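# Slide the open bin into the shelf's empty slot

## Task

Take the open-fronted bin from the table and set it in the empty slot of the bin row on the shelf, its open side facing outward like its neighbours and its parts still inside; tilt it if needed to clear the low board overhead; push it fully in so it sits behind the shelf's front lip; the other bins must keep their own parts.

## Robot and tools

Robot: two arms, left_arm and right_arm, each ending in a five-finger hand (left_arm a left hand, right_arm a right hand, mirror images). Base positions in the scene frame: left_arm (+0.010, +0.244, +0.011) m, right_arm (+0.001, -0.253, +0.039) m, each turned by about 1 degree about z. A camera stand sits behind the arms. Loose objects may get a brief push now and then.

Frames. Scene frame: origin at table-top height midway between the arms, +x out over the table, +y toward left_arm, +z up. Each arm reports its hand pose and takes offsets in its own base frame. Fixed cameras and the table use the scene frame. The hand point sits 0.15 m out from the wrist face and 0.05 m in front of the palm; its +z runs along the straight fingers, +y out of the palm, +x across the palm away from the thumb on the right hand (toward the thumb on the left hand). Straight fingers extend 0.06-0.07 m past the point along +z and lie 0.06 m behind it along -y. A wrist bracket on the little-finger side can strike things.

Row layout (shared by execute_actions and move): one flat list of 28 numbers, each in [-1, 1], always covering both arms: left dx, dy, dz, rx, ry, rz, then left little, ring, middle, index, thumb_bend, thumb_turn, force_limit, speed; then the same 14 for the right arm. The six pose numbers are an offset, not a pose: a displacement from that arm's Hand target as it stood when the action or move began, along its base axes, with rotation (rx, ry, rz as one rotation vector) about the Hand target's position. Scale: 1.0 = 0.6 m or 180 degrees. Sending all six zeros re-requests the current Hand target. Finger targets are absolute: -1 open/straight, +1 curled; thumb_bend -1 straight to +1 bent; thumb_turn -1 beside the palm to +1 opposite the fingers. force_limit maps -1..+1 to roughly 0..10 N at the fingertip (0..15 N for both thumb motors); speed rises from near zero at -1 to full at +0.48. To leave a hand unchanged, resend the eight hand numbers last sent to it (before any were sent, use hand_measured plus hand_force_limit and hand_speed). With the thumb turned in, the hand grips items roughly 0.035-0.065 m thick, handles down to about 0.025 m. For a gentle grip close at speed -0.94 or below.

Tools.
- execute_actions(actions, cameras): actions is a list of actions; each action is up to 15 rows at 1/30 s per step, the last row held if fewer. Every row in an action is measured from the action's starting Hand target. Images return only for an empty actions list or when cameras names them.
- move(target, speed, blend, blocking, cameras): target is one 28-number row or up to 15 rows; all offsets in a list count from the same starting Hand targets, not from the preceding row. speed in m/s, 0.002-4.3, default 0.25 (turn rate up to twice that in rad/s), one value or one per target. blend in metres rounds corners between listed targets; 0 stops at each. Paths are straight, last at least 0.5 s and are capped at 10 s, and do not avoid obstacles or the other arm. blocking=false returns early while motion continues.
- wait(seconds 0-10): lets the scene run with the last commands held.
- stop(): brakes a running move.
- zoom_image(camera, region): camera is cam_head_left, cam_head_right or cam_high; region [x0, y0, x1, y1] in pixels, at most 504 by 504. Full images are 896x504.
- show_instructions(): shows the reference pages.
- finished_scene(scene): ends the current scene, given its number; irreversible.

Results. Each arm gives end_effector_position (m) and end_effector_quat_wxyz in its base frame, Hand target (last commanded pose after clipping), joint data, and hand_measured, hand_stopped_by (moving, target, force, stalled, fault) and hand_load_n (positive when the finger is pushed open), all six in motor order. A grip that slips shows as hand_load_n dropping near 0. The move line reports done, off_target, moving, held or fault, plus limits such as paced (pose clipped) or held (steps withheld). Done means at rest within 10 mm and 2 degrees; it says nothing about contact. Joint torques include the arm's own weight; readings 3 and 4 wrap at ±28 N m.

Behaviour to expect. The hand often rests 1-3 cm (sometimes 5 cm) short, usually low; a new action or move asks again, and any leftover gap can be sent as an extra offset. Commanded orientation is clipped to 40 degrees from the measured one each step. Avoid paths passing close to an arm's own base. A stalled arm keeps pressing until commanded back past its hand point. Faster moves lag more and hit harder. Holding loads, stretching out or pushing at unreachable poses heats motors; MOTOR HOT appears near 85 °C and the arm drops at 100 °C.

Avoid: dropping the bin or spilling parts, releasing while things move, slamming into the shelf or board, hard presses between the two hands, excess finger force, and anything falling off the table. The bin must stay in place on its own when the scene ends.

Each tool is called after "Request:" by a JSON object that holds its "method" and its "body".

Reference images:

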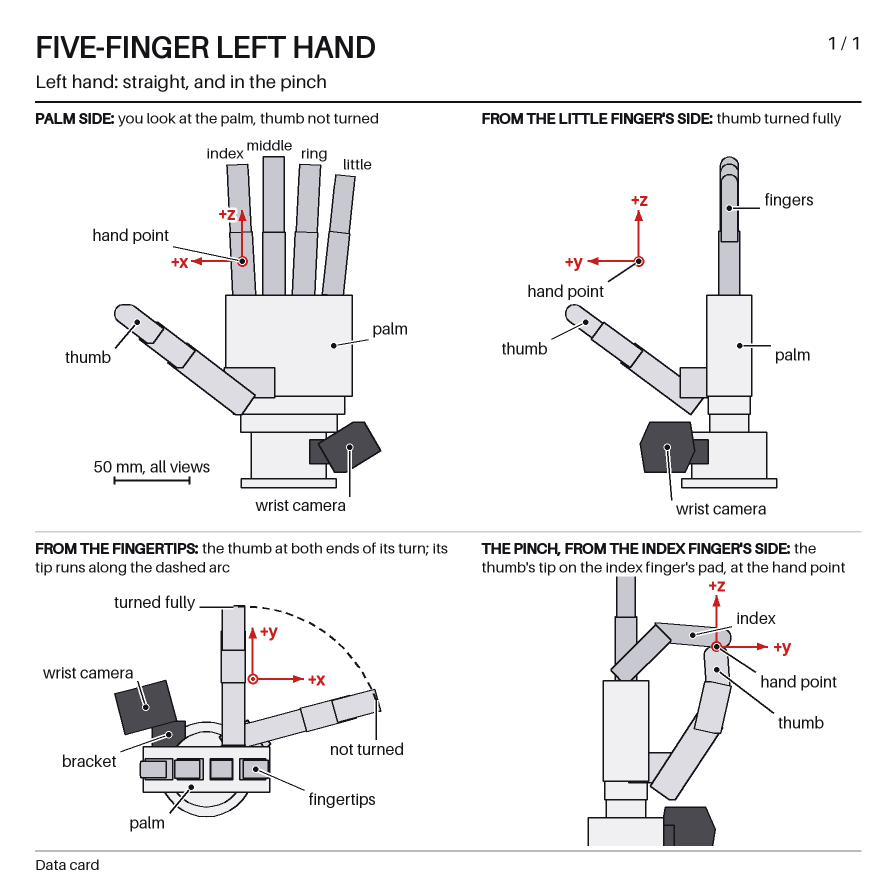

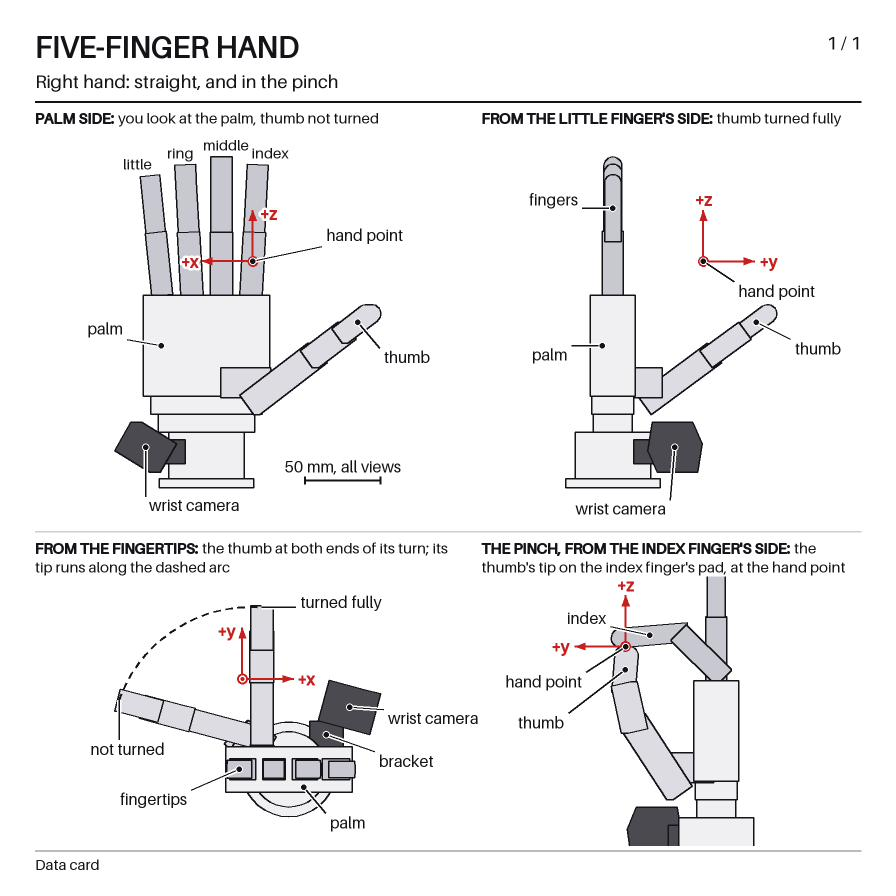

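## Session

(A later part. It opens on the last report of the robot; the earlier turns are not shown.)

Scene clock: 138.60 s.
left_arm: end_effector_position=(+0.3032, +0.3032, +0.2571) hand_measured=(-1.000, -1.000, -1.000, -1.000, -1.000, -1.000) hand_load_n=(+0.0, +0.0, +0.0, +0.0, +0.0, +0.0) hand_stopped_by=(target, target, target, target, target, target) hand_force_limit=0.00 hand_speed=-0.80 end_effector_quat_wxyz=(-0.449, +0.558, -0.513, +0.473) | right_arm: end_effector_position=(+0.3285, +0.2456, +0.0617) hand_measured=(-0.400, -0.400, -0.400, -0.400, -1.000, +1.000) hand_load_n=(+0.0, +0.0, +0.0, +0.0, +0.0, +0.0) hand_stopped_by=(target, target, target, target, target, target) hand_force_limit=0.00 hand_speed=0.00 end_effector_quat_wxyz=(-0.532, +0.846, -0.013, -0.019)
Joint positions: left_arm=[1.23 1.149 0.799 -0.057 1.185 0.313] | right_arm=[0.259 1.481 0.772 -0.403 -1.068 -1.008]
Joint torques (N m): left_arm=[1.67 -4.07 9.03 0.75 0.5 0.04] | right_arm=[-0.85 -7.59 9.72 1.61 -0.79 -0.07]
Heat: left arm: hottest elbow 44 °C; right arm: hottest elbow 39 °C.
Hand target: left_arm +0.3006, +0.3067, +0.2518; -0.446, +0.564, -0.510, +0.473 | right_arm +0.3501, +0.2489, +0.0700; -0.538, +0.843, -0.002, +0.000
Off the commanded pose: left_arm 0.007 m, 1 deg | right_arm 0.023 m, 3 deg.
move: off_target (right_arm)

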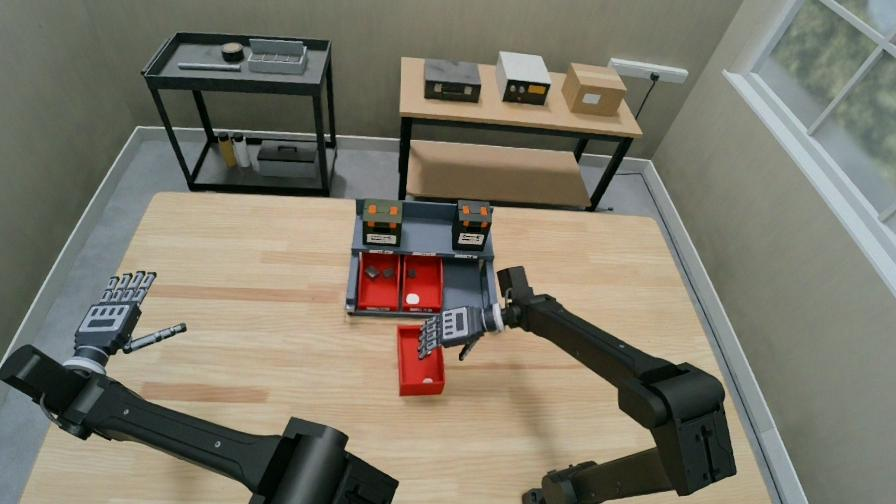

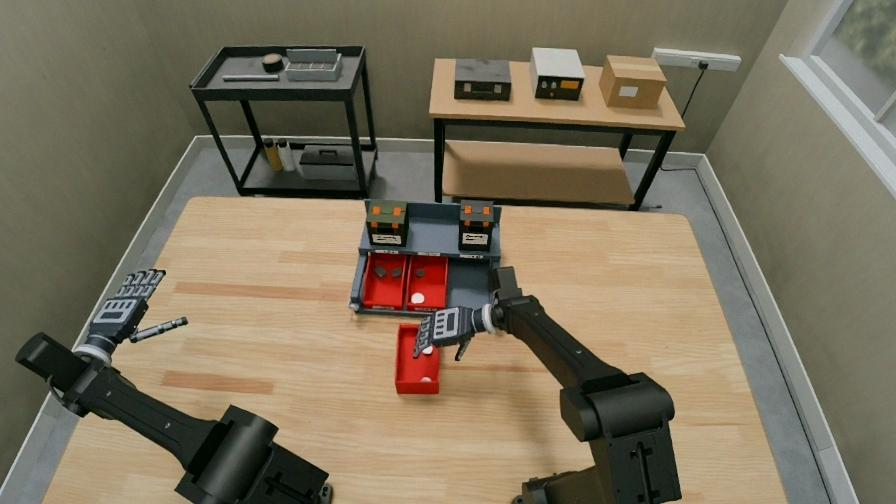

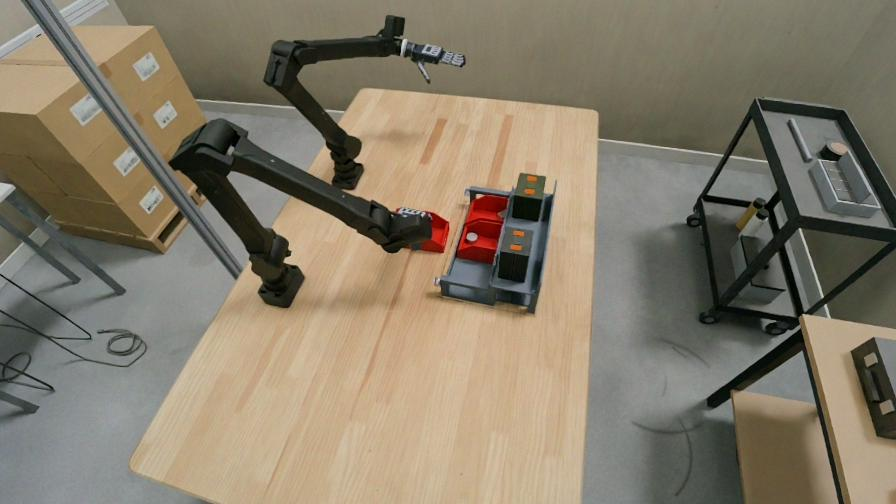

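Request:
{"method": "move", "body": {"target": [[0,0,0,0,0,0,-1,-1,-1,-1,-1,-1,0,-0.8, 0,0.0,-0.04,0,0,0,-0.4,-0.4,-0.4,-0.4,-1,1,0,0]], "speed": 0.1, "cameras": ["all"]}}

Request:
{"method": "zoom_image", "body": {"camera": "cam_head_left", "region": [380, 290, 500, 410]}}

Request:
{"method": "zoom_image", "body": {"camera": "cam_head_right", "region": [380, 290, 500, 410]}}

Request:
{"method": "zoom_image", "body": {"camera": "cam_high", "region": [340, 150, 500, 270]}}

Scene clock: 144.83 s.
left_arm: end_effector_position=(+0.3032, +0.3032, +0.2571) hand_measured=(-1.000, -1.000, -1.000, -1.000, -1.000, -1.000) hand_load_n=(+0.0, +0.0, +0.0, +0.0, +0.0, -0.5) hand_stopped_by=(target, target, target, target, target, target) hand_force_limit=0.00 hand_speed=-0.80 end_effector_quat_wxyz=(-0.449, +0.558, -0.513, +0.473) | right_arm: end_effector_position=(+0.3397, +0.2485, +0.0454) hand_measured=(-0.400, -0.400, -0.400, -0.400, -1.000, +1.000) hand_load_n=(+0.0, +0.0, +0.0, +0.0, +0.0, +0.0) hand_stopped_by=(target, target, target, target, target, target) hand_force_limit=0.00 hand_speed=0.00 end_effector_quat_wxyz=(-0.535, +0.845, -0.006, -0.009)
Joint positions: left_arm=[1.23 1.149 0.799 -0.057 1.185 0.313] | right_arm=[0.259 1.534 0.772 -0.327 -1.068 -1.009]
Joint torques (N m): left_arm=[1.67 -4.07 9.03 0.76 0.5 0.04] | right_arm=[-0.73 -8.18 7.72 1.58 -0.77 -0.04]
Heat: left arm: hottest elbow 44 °C; right arm: hottest elbow 39 °C.
Hand target: left_arm +0.3006, +0.3067, +0.2518; -0.446, +0.564, -0.510, +0.473 | right_arm +0.3501, +0.2489, +0.0460; -0.538, +0.843, -0.002, +0.000
Off the commanded pose: left_arm 0.007 m, 1 deg | right_arm 0.010 m, 1 deg.
move: done

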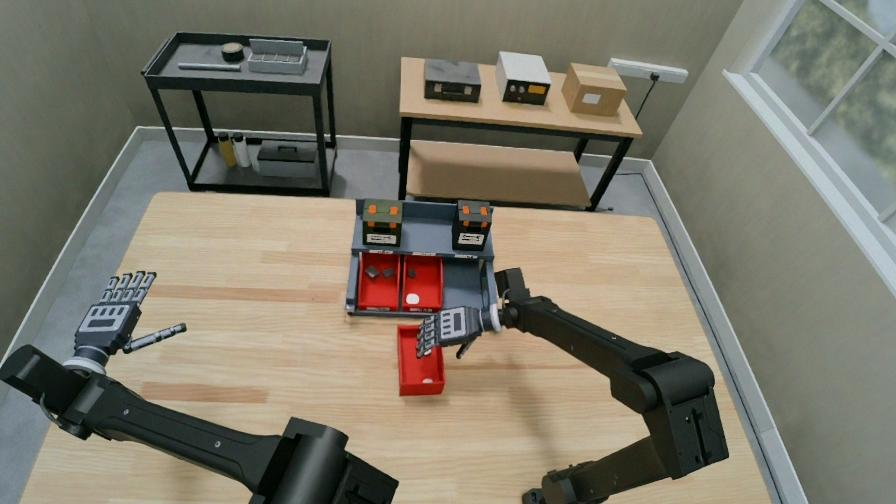

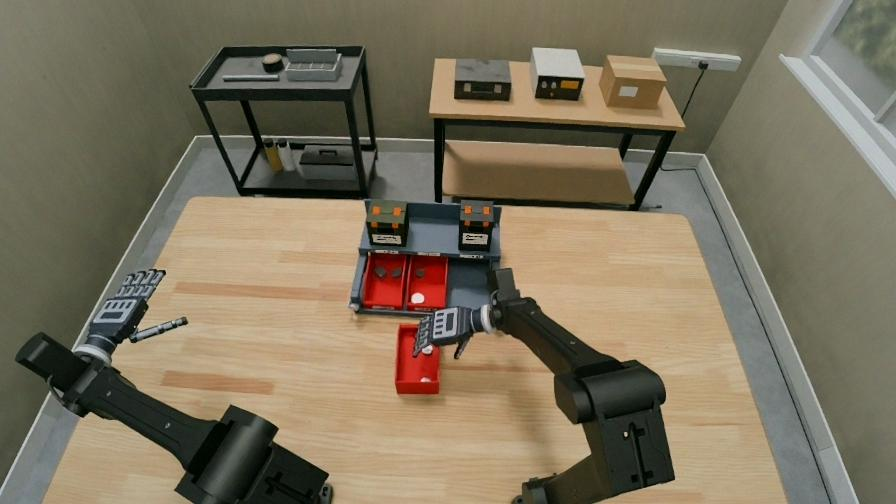

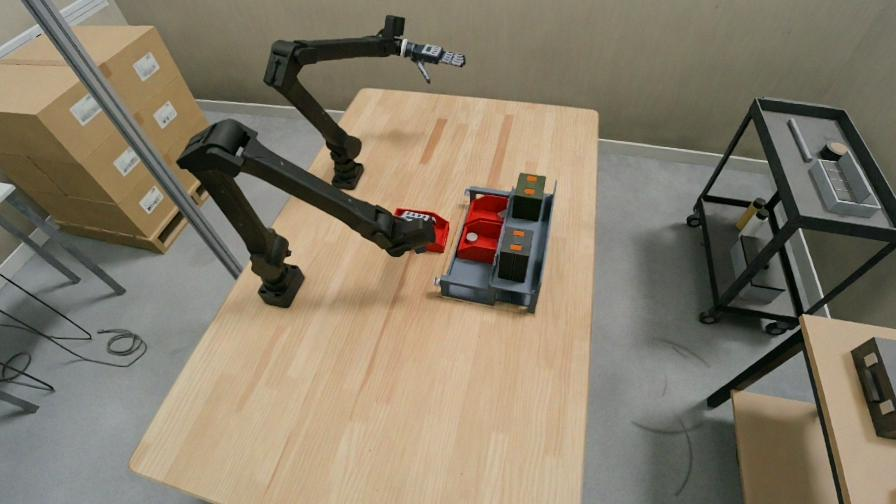

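Scaled by 4.200 from the camera's 896x504 image, which has a finer 1280x720 frame.

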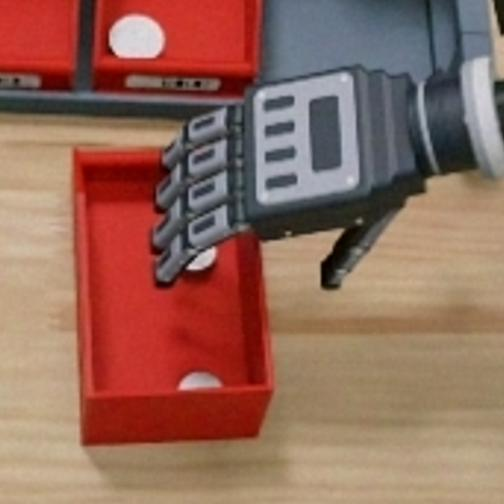

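Scaled by 4.200 from the camera's 896x504 image, which has a finer 1280x720 frame.

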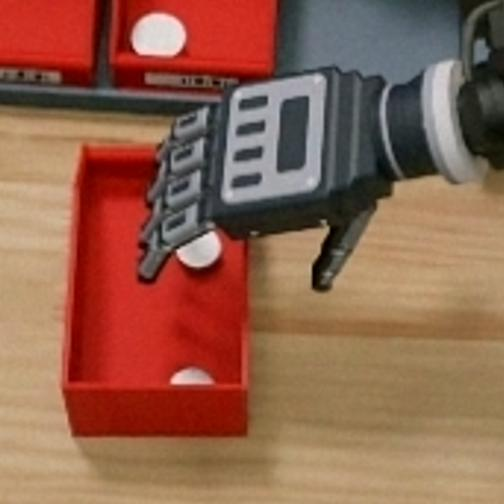

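Scaled by 3.150 from the camera's 896x504 image, which has a finer 1280x720 frame.

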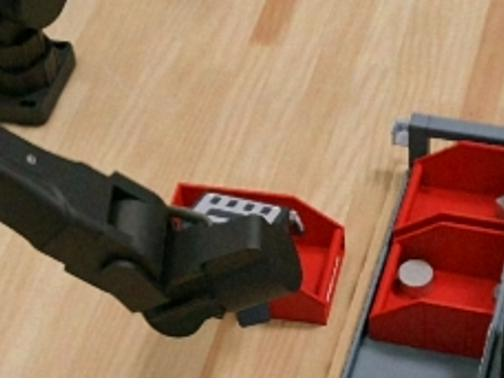

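Request:
{"method": "move", "body": {"target": [[0,0,0,0,0,0,-1,-1,-1,-1,-1,-1,0,-0.8, 0,0.0,-0.055,0,0,0,-0.4,-0.4,-0.4,-0.4,-1,1,0,0]], "speed": 0.1, "cameras": ["all"]}}

Request:
{"method": "zoom_image", "body": {"camera": "cam_head_left", "region": [380, 290, 500, 410]}}

Request:
{"method": "zoom_image", "body": {"camera": "cam_head_right", "region": [380, 290, 500, 410]}}

Request:
{"method": "zoom_image", "body": {"camera": "cam_high", "region": [340, 150, 500, 270]}}

Scene clock: 152.07 s.
left_arm: end_effector_position=(+0.3032, +0.3032, +0.2571) hand_measured=(-1.000, -1.000, -1.000, -1.000, -1.000, -1.000) hand_load_n=(+0.0, +0.0, +0.0, +0.0, +0.0, +0.0) hand_stopped_by=(target, target, target, target, target, target) hand_force_limit=0.00 hand_speed=-0.80 end_effector_quat_wxyz=(-0.449, +0.558, -0.513, +0.473) | right_arm: end_effector_position=(+0.3479, +0.2507, +0.0175) hand_measured=(-0.400, -0.400, -0.400, -0.400, -1.000, +1.000) hand_load_n=(+0.0, +0.0, +0.0, +0.0, +0.0, +0.0) hand_stopped_by=(target, target, target, target, target, target) hand_force_limit=0.00 hand_speed=0.00 end_effector_quat_wxyz=(-0.537, +0.844, -0.001, -0.002)
Joint positions: left_arm=[1.23 1.149 0.799 -0.057 1.185 0.313] | right_arm=[0.259 1.611 0.761 -0.223 -1.068 -1.01]
Joint torques (N m): left_arm=[1.67 -4.01 9.02 0.76 0.5 0.04] | right_arm=[-0.62 -8.76 6.06 1.7 -0.75 -0.03]
Heat: left arm: hottest elbow 43 °C; right arm: hottest elbow 39 °C.
Hand target: left_arm +0.3006, +0.3067, +0.2518; -0.446, +0.564, -0.510, +0.473 | right_arm +0.3501, +0.2489, +0.0129; -0.538, +0.843, -0.002, +0.000
Off the commanded pose: left_arm 0.007 m, 1 deg | right_arm 0.005 m, 0 deg.
move: done

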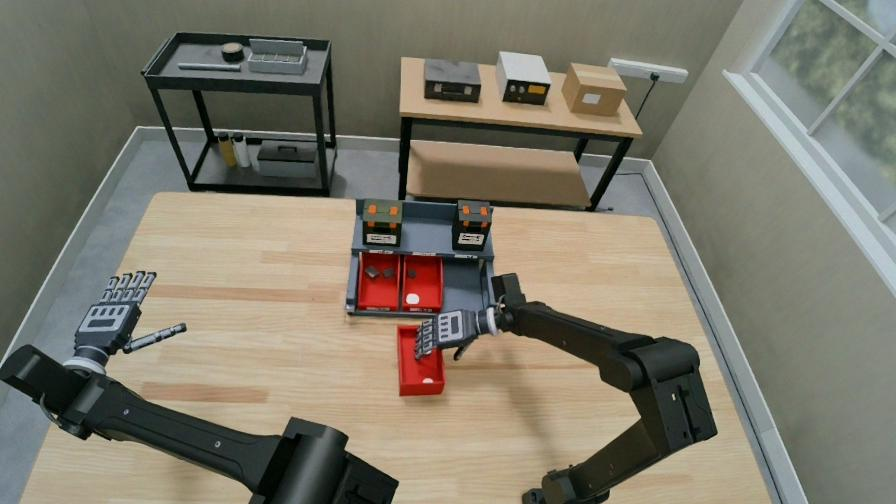

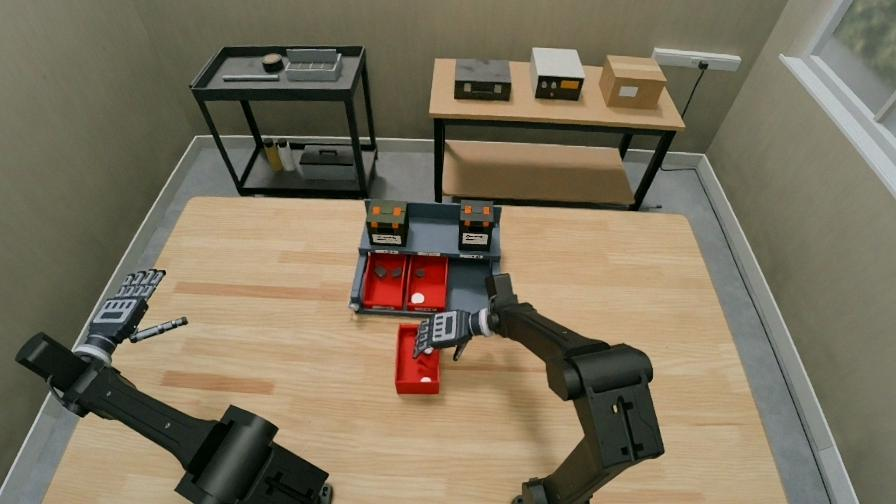

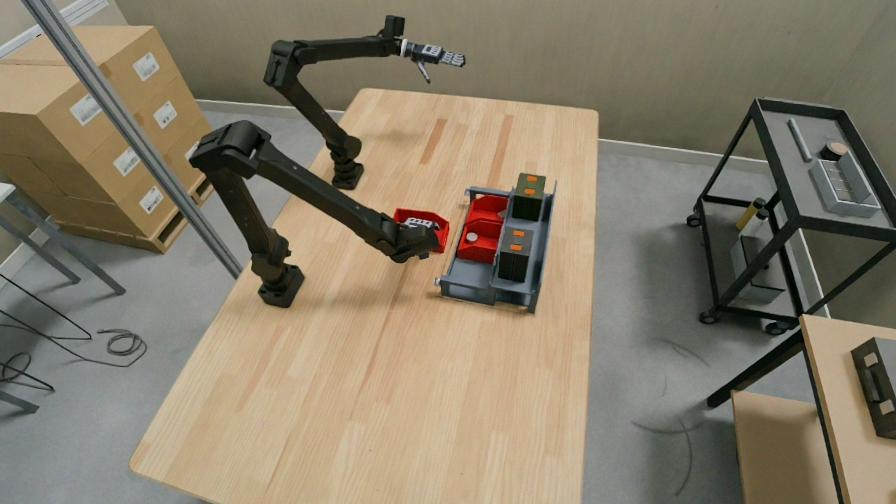

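Scaled by 4.200 from the camera's 896x504 image, which has a finer 1280x720 frame.

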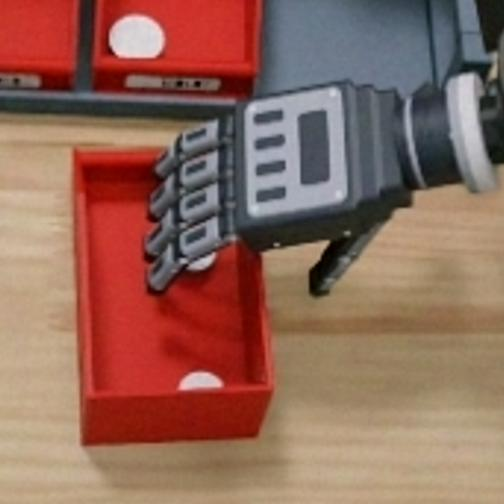

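Scaled by 4.200 from the camera's 896x504 image, which has a finer 1280x720 frame.

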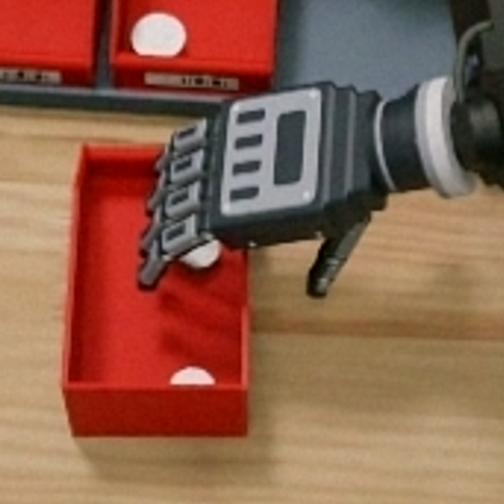

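Scaled by 3.150 from the camera's 896x504 image, which has a finer 1280x720 frame.

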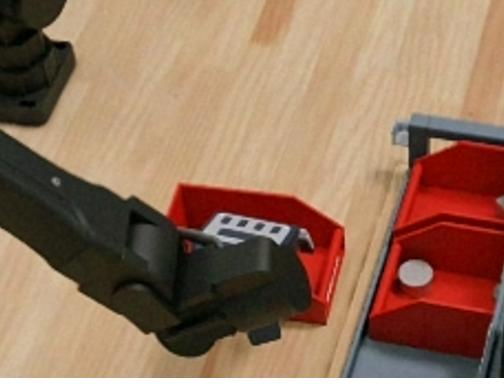

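Request:
{"method": "move", "body": {"target": [[0,0,0,0,0,0,-1,-1,-1,-1,-1,-1,0,-0.8, 0,-0.02,-0.035,0,0,0,-0.4,-0.4,-0.4,-0.4,-1,1,0,0]], "speed": 0.1, "cameras": ["all"]}}

Request:
{"method": "zoom_image", "body": {"camera": "cam_head_left", "region": [380, 290, 500, 410]}}

Request:
{"method": "zoom_image", "body": {"camera": "cam_high", "region": [340, 150, 500, 270]}}

Scene clock: 158.83 s.
left_arm: end_effector_position=(+0.3032, +0.3032, +0.2571) hand_measured=(-1.000, -1.000, -1.000, -1.000, -1.000, -1.000) hand_load_n=(+0.0, +0.0, +0.0, +0.0, +0.0, -0.5) hand_stopped_by=(target, target, target, target, target, target) hand_force_limit=0.00 hand_speed=-0.80 end_effector_quat_wxyz=(-0.449, +0.558, -0.513, +0.473) | right_arm: end_effector_position=(+0.3467, +0.2407, -0.0032) hand_measured=(-0.400, -0.400, -0.400, -0.400, -1.000, +1.000) hand_load_n=(+0.0, +0.0, +0.0, +0.0, +0.0, +0.0) hand_stopped_by=(target, target, target, target, target, target) hand_force_limit=0.00 hand_speed=0.00 end_effector_quat_wxyz=(-0.537, +0.844, +0.000, -0.004)
Joint positions: left_arm=[1.23 1.149 0.799 -0.057 1.185 0.313] | right_arm=[0.235 1.66 0.749 -0.21 -1.081 -1.062]
Joint torques (N m): left_arm=[1.67 -4.01 9.01 0.76 0.5 0.05] | right_arm=[-1.08 -9 5.68 1.57 -0.79 -0.05]
Heat: left arm: hottest elbow 42 °C; right arm: hottest elbow 38 °C.
Hand target: left_arm +0.3006, +0.3067, +0.2518; -0.446, +0.564, -0.510, +0.473 | right_arm +0.3501, +0.2370, -0.0080; -0.538, +0.843, -0.001, +0.000
Off the commanded pose: left_arm 0.007 m, 1 deg | right_arm 0.007 m, 1 deg.
move: done

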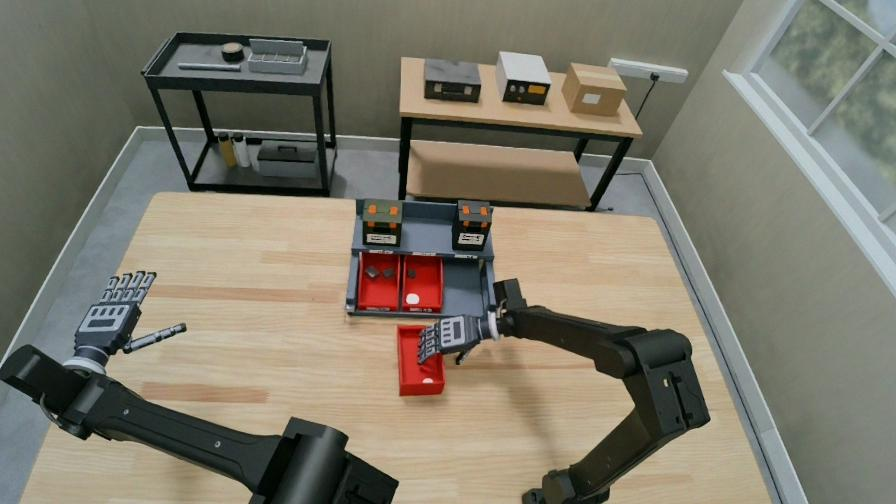

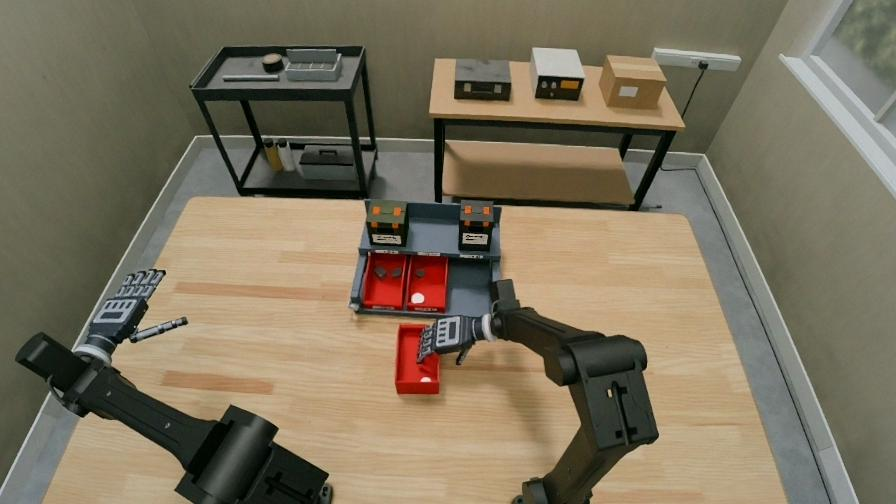

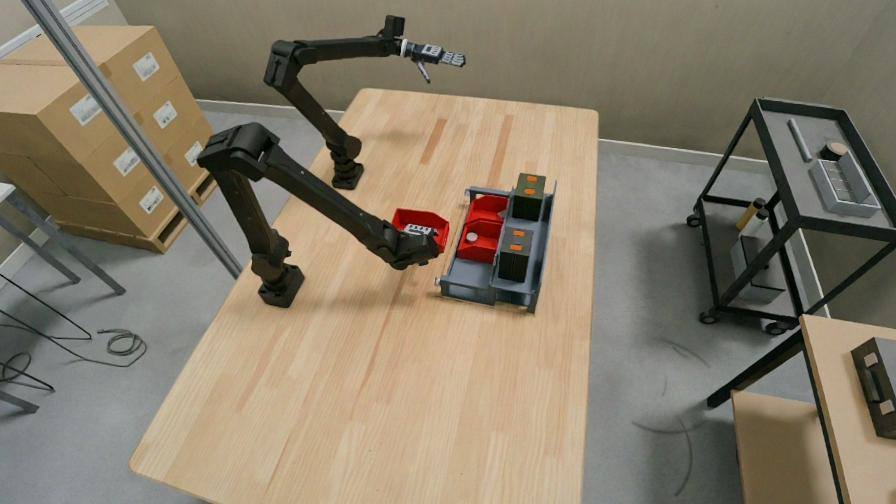

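Scaled by 4.200 from the camera's 896x504 image, which has a finer 1280x720 frame.

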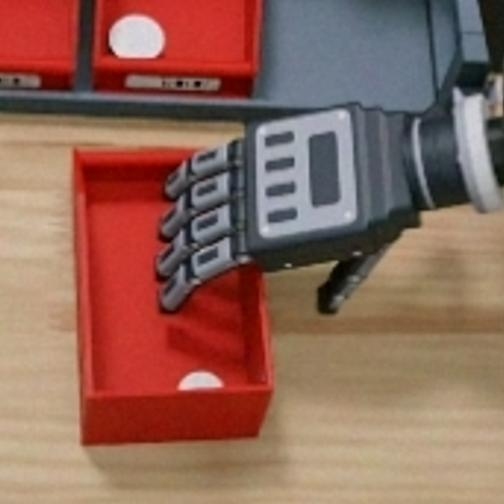

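Scaled by 3.150 from the camera's 896x504 image, which has a finer 1280x720 frame.

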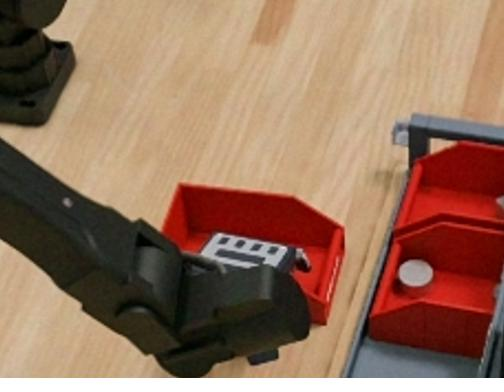

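Request:
{"method": "move", "body": {"target": [[0,0,0,0,0,0,-1,-1,-1,-1,-1,-1,0,-0.8, 0,0,0,0,0,0,-0.4,-0.4,-0.4,-0.4,0,1,-0.2,-0.7],[0,0,0,0,0,0,-1,-1,-1,-1,-1,-1,0,-0.8, 0,0,0,0,0,0,0.5,0.5,0.6,0.6,0,1,-0.2,-0.85]], "cameras": ["all"]}}

Request:
{"method": "zoom_image", "body": {"camera": "cam_head_left", "region": [380, 290, 500, 410]}}

Request:
{"method": "zoom_image", "body": {"camera": "cam_high", "region": [340, 150, 500, 270]}}

Scene clock: 169.60 s.
left_arm: end_effector_position=(+0.3032, +0.3032, +0.2571) hand_measured=(-1.000, -1.000, -1.000, -1.000, -1.000, -1.000) hand_load_n=(+0.0, +0.0, +0.0, +0.0, +0.0, +0.0) hand_stopped_by=(target, target, target, target, target, target) hand_force_limit=0.00 hand_speed=-0.80 end_effector_quat_wxyz=(-0.449, +0.558, -0.513, +0.473) | right_arm: end_effector_position=(+0.3464, +0.2406, -0.0029) hand_measured=(+0.210, +0.140, +0.098, +0.126, +0.000, +1.000) hand_load_n=(+4.5, +0.0, +0.0, +7.0, +2.0, +1.5) hand_stopped_by=(force, force, force, force, target, target) hand_force_limit=-0.20 hand_speed=-0.85 end_effector_quat_wxyz=(-0.539, +0.842, +0.001, -0.004)
Joint positions: left_arm=[1.23 1.149 0.799 -0.057 1.185 0.313] | right_arm=[0.233 1.66 0.749 -0.209 -1.087 -1.065]
Joint torques (N m): left_arm=[1.67 -4.07 9.02 0.76 0.5 0.04] | right_arm=[-0.91 -9.05 5.72 1.52 -0.6 -0.05]
Heat: left arm: hottest elbow 42 °C; right arm: hottest elbow 37 °C.
Hand target: left_arm +0.3006, +0.3067, +0.2518; -0.446, +0.564, -0.510, +0.473 | right_arm +0.3500, +0.2369, -0.0081; -0.538, +0.843, -0.002, +0.000
Off the commanded pose: left_arm 0.007 m, 1 deg | right_arm 0.007 m, 1 deg.
move: done

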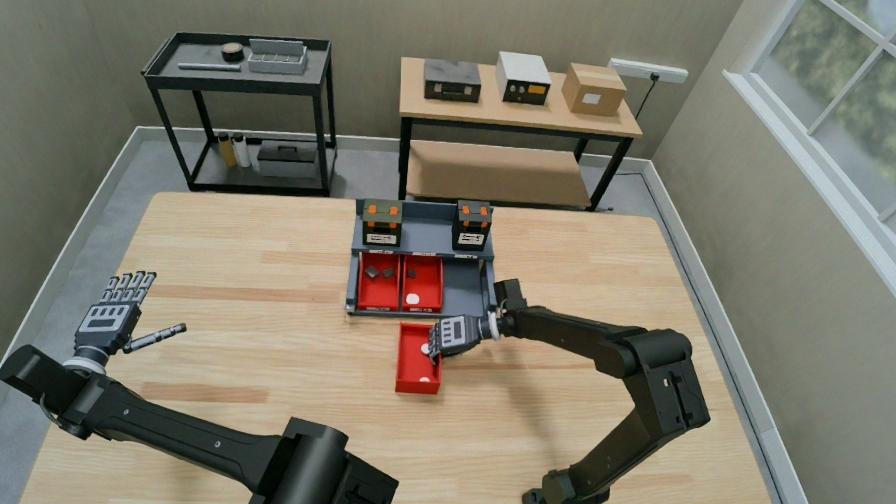

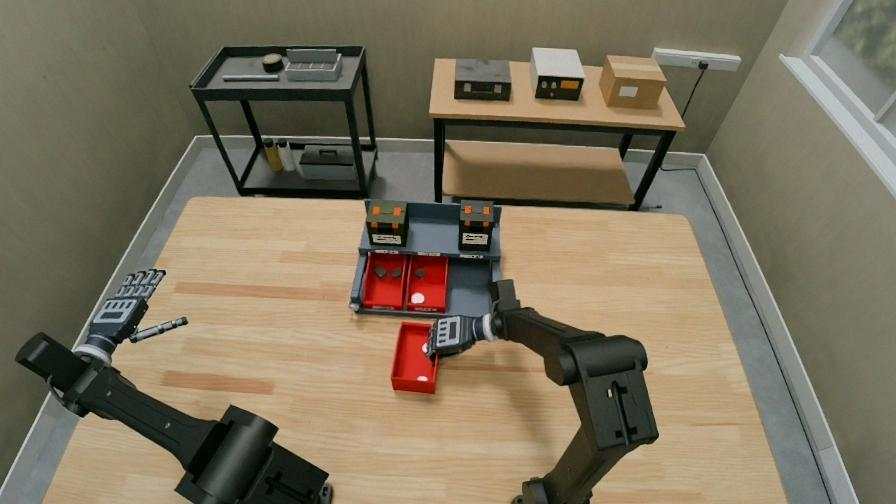

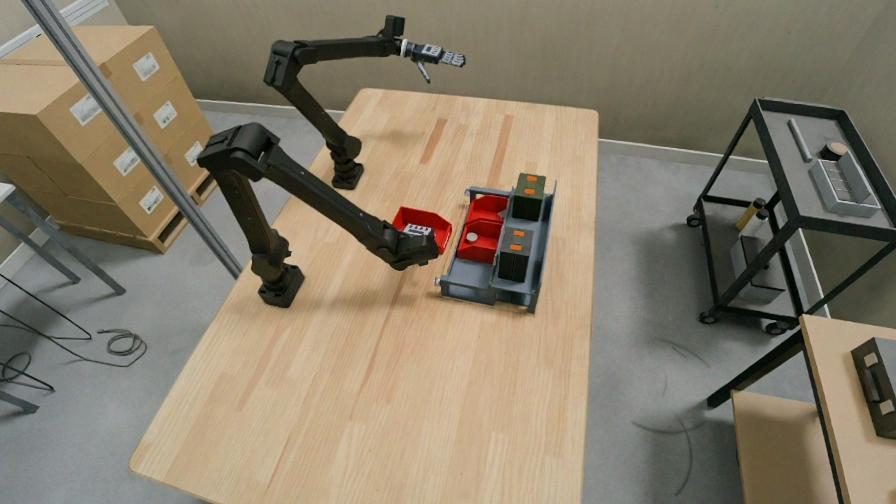

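Scaled by 4.200 from the camera's 896x504 image, which has a finer 1280x720 frame.

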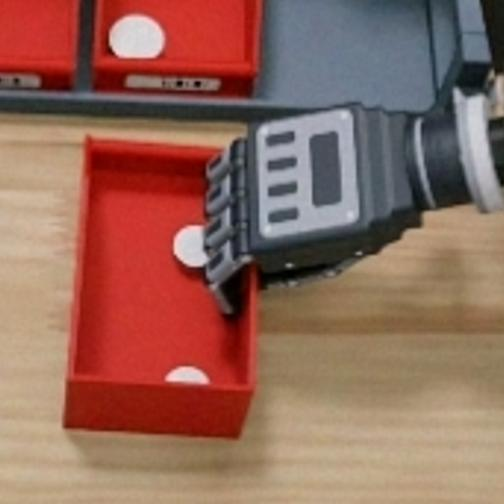

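Scaled by 3.150 from the camera's 896x504 image, which has a finer 1280x720 frame.

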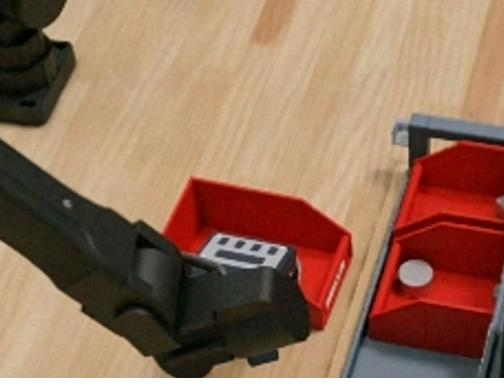

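Request:
{"method": "move", "body": {"target": [[0,0,0,0,0,0,-1,-1,-1,-1,-1,-1,0,-0.8, 0,0,0.07,0,0,0,0.5,0.5,0.6,0.6,0,1,-0.2,-0.85]], "speed": 0.08, "cameras": ["all"]}}

Request:
{"method": "zoom_image", "body": {"camera": "cam_head_left", "region": [380, 290, 500, 410]}}

Request:
{"method": "zoom_image", "body": {"camera": "cam_high", "region": [340, 150, 500, 270]}}

Scene clock: 174.57 s.
left_arm: end_effector_position=(+0.3032, +0.3032, +0.2571) hand_measured=(-1.000, -1.000, -1.000, -1.000, -1.000, -1.000) hand_load_n=(+0.0, -0.5, +0.0, +0.0, +0.0, -0.5) hand_stopped_by=(target, target, target, target, target, target) hand_force_limit=0.00 hand_speed=-0.80 end_effector_quat_wxyz=(-0.449, +0.558, -0.513, +0.473) | right_arm: end_effector_position=(+0.3344, +0.2368, +0.0200) hand_measured=(+0.210, +0.140, +0.098, +0.126, +0.000, +1.000) hand_load_n=(+0.0, +0.0, +0.0, +1.5, +1.5, +0.5) hand_stopped_by=(force, force, force, force, target, target) hand_force_limit=-0.20 hand_speed=-0.85 end_effector_quat_wxyz=(-0.533, +0.846, -0.008, -0.016)
Joint positions: left_arm=[1.23 1.149 0.799 -0.057 1.185 0.313] | right_arm=[0.233 1.585 0.749 -0.319 -1.08 -1.068]
Joint torques (N m): left_arm=[1.61 -4.01 9.03 0.76 0.5 0.05] | right_arm=[-0.91 -10.87 8.21 0.76 -0.84 0]
Heat: left arm: hottest elbow 42 °C; right arm: hottest elbow 37 °C.
Hand target: left_arm +0.3006, +0.3067, +0.2518; -0.446, +0.564, -0.510, +0.473 | right_arm +0.3501, +0.2369, +0.0340; -0.538, +0.843, -0.002, +0.000
Off the commanded pose: left_arm 0.007 m, 1 deg | right_arm 0.021 m, 2 deg.
move: off_target (right_arm)

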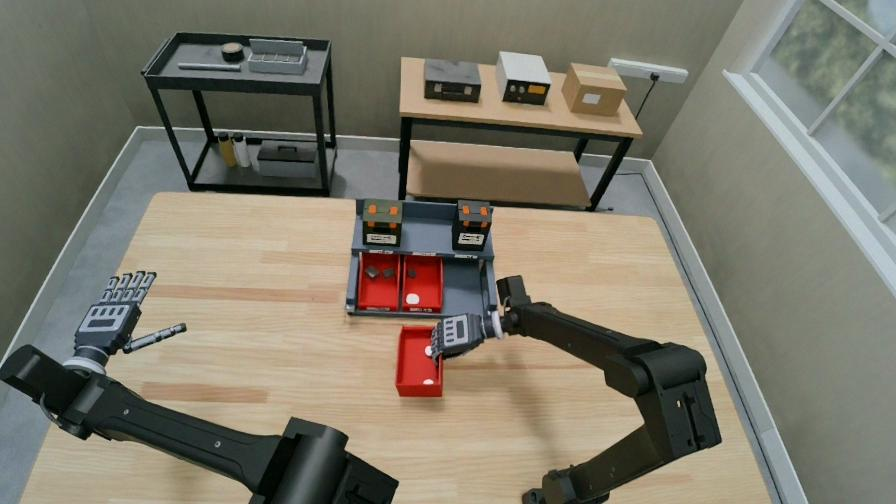

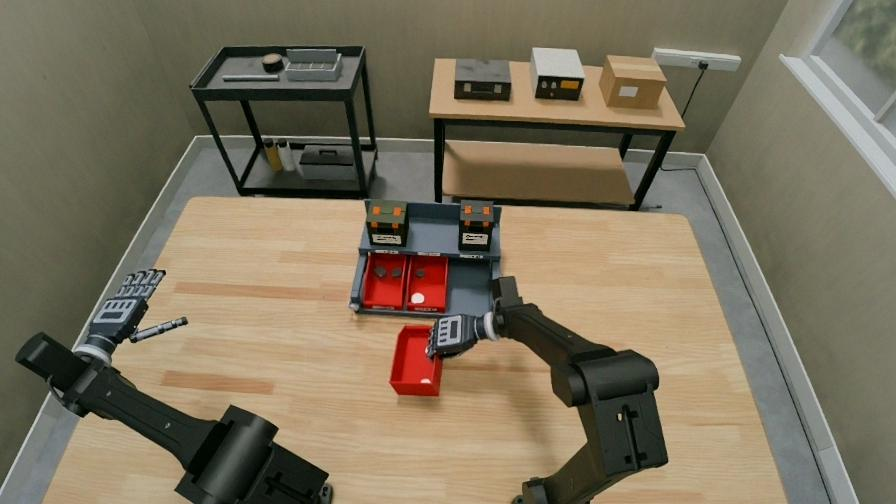

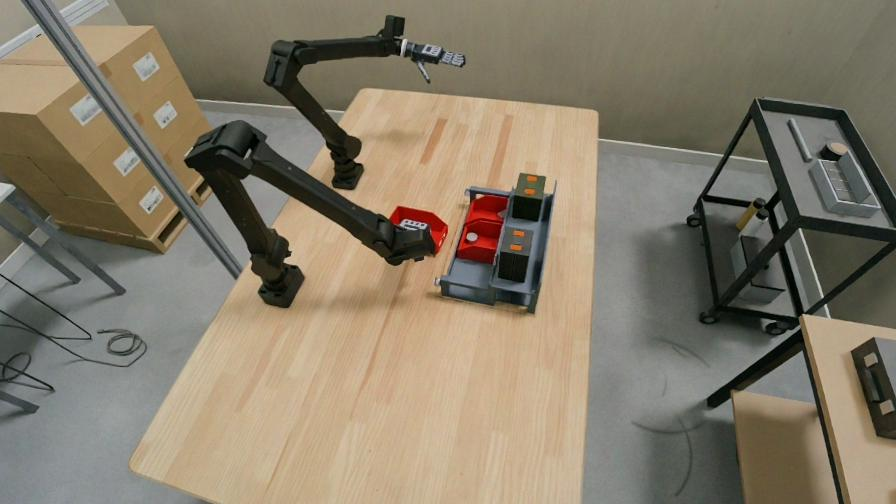

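Scaled by 4.200 from the camera's 896x504 image, which has a finer 1280x720 frame.

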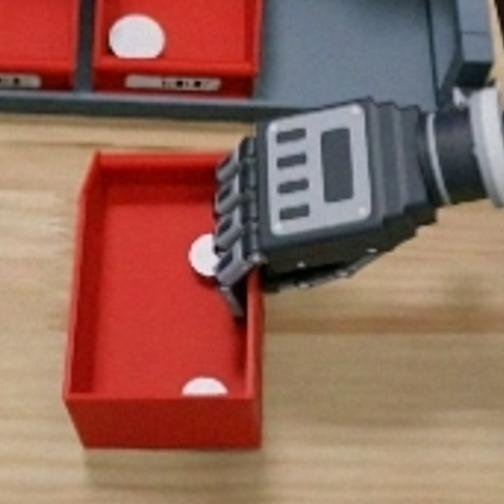

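Scaled by 3.150 from the camera's 896x504 image, which has a finer 1280x720 frame.

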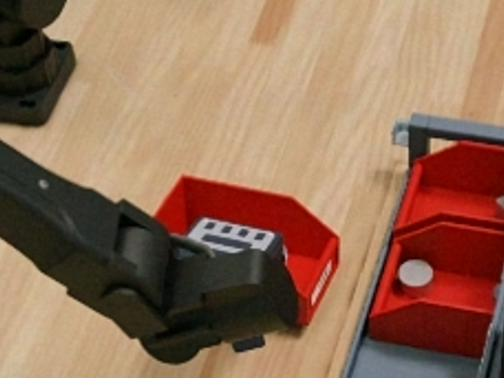

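Request:
{"method": "move", "body": {"target": [[0,0,0,0,0,0,-1,-1,-1,-1,-1,-1,0,-0.8, 0,0,-0.05,0,0,0,0.5,0.5,0.6,0.6,0,1,-0.2,-0.85],[0,0,0,0,0,0,-1,-1,-1,-1,-1,-1,0,-0.8, 0,0,-0.05,0,0,0,0.7,0.7,0.7,0.7,0.1,1,0.2,-0.85]], "speed": 0.08, "cameras": ["cam_head_left"]}}

Request:
{"method": "zoom_image", "body": {"camera": "cam_head_left", "region": [380, 290, 500, 410]}}

Scene clock: 180.60 s.
left_arm: end_effector_position=(+0.3032, +0.3032, +0.2571) hand_measured=(-1.000, -1.000, -1.000, -1.000, -1.000, -1.000) hand_load_n=(+0.0, +0.0, +0.0, +0.0, +0.0, -0.5) hand_stopped_by=(target, target, target, target, target, target) hand_force_limit=0.00 hand_speed=-0.80 end_effector_quat_wxyz=(-0.449, +0.558, -0.513, +0.473) | right_arm: end_effector_position=(+0.3411, +0.2396, +0.0057) hand_measured=(+0.222, +0.162, +0.136, +0.136, +0.004, +1.000) hand_load_n=(+2.0, +4.0, +9.5, +6.0, +8.5, +1.0) hand_stopped_by=(force, force, force, force, force, target) hand_force_limit=0.20 hand_speed=-0.85 end_effector_quat_wxyz=(-0.539, +0.842, -0.003, -0.011)
Joint positions: left_arm=[1.23 1.149 0.799 -0.057 1.185 0.313] | right_arm=[0.233 1.634 0.749 -0.252 -1.09 -1.065]
Joint torques (N m): left_arm=[1.61 -4.07 9.02 0.77 0.5 0.05] | right_arm=[-0.91 -9.23 6.41 1.66 -0.48 -0.05]
Heat: left arm: hottest elbow 41 °C; right arm: hottest elbow 37 °C.
Hand target: left_arm +0.3006, +0.3067, +0.2518; -0.446, +0.564, -0.510, +0.473 | right_arm +0.3500, +0.2370, +0.0039; -0.538, +0.843, -0.002, +0.000
Off the commanded pose: left_arm 0.007 m, 1 deg | right_arm 0.009 m, 1 deg.
move: done
Images, in order (width x height): cam_head_left 896x504.

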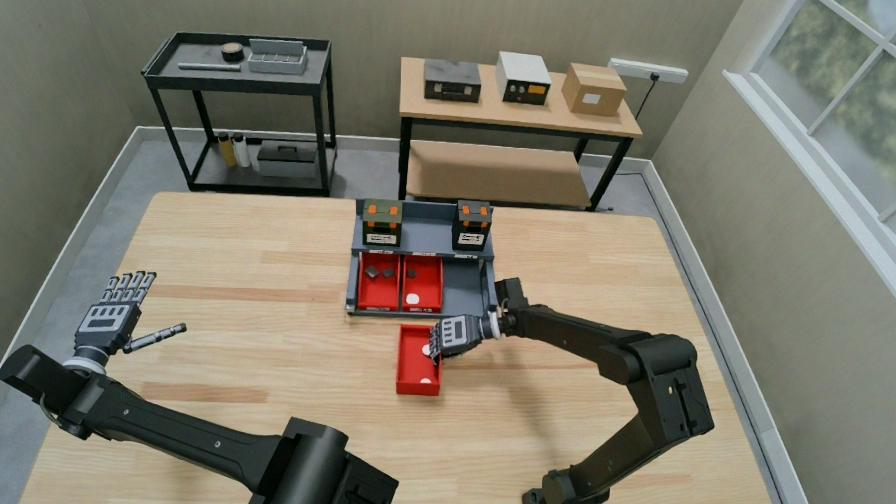

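Scaled by 4.200 from the camera's 896x504 image, which has a finer 1280x720 frame.

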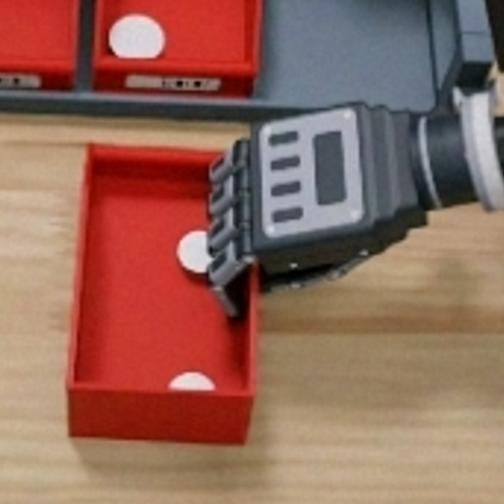

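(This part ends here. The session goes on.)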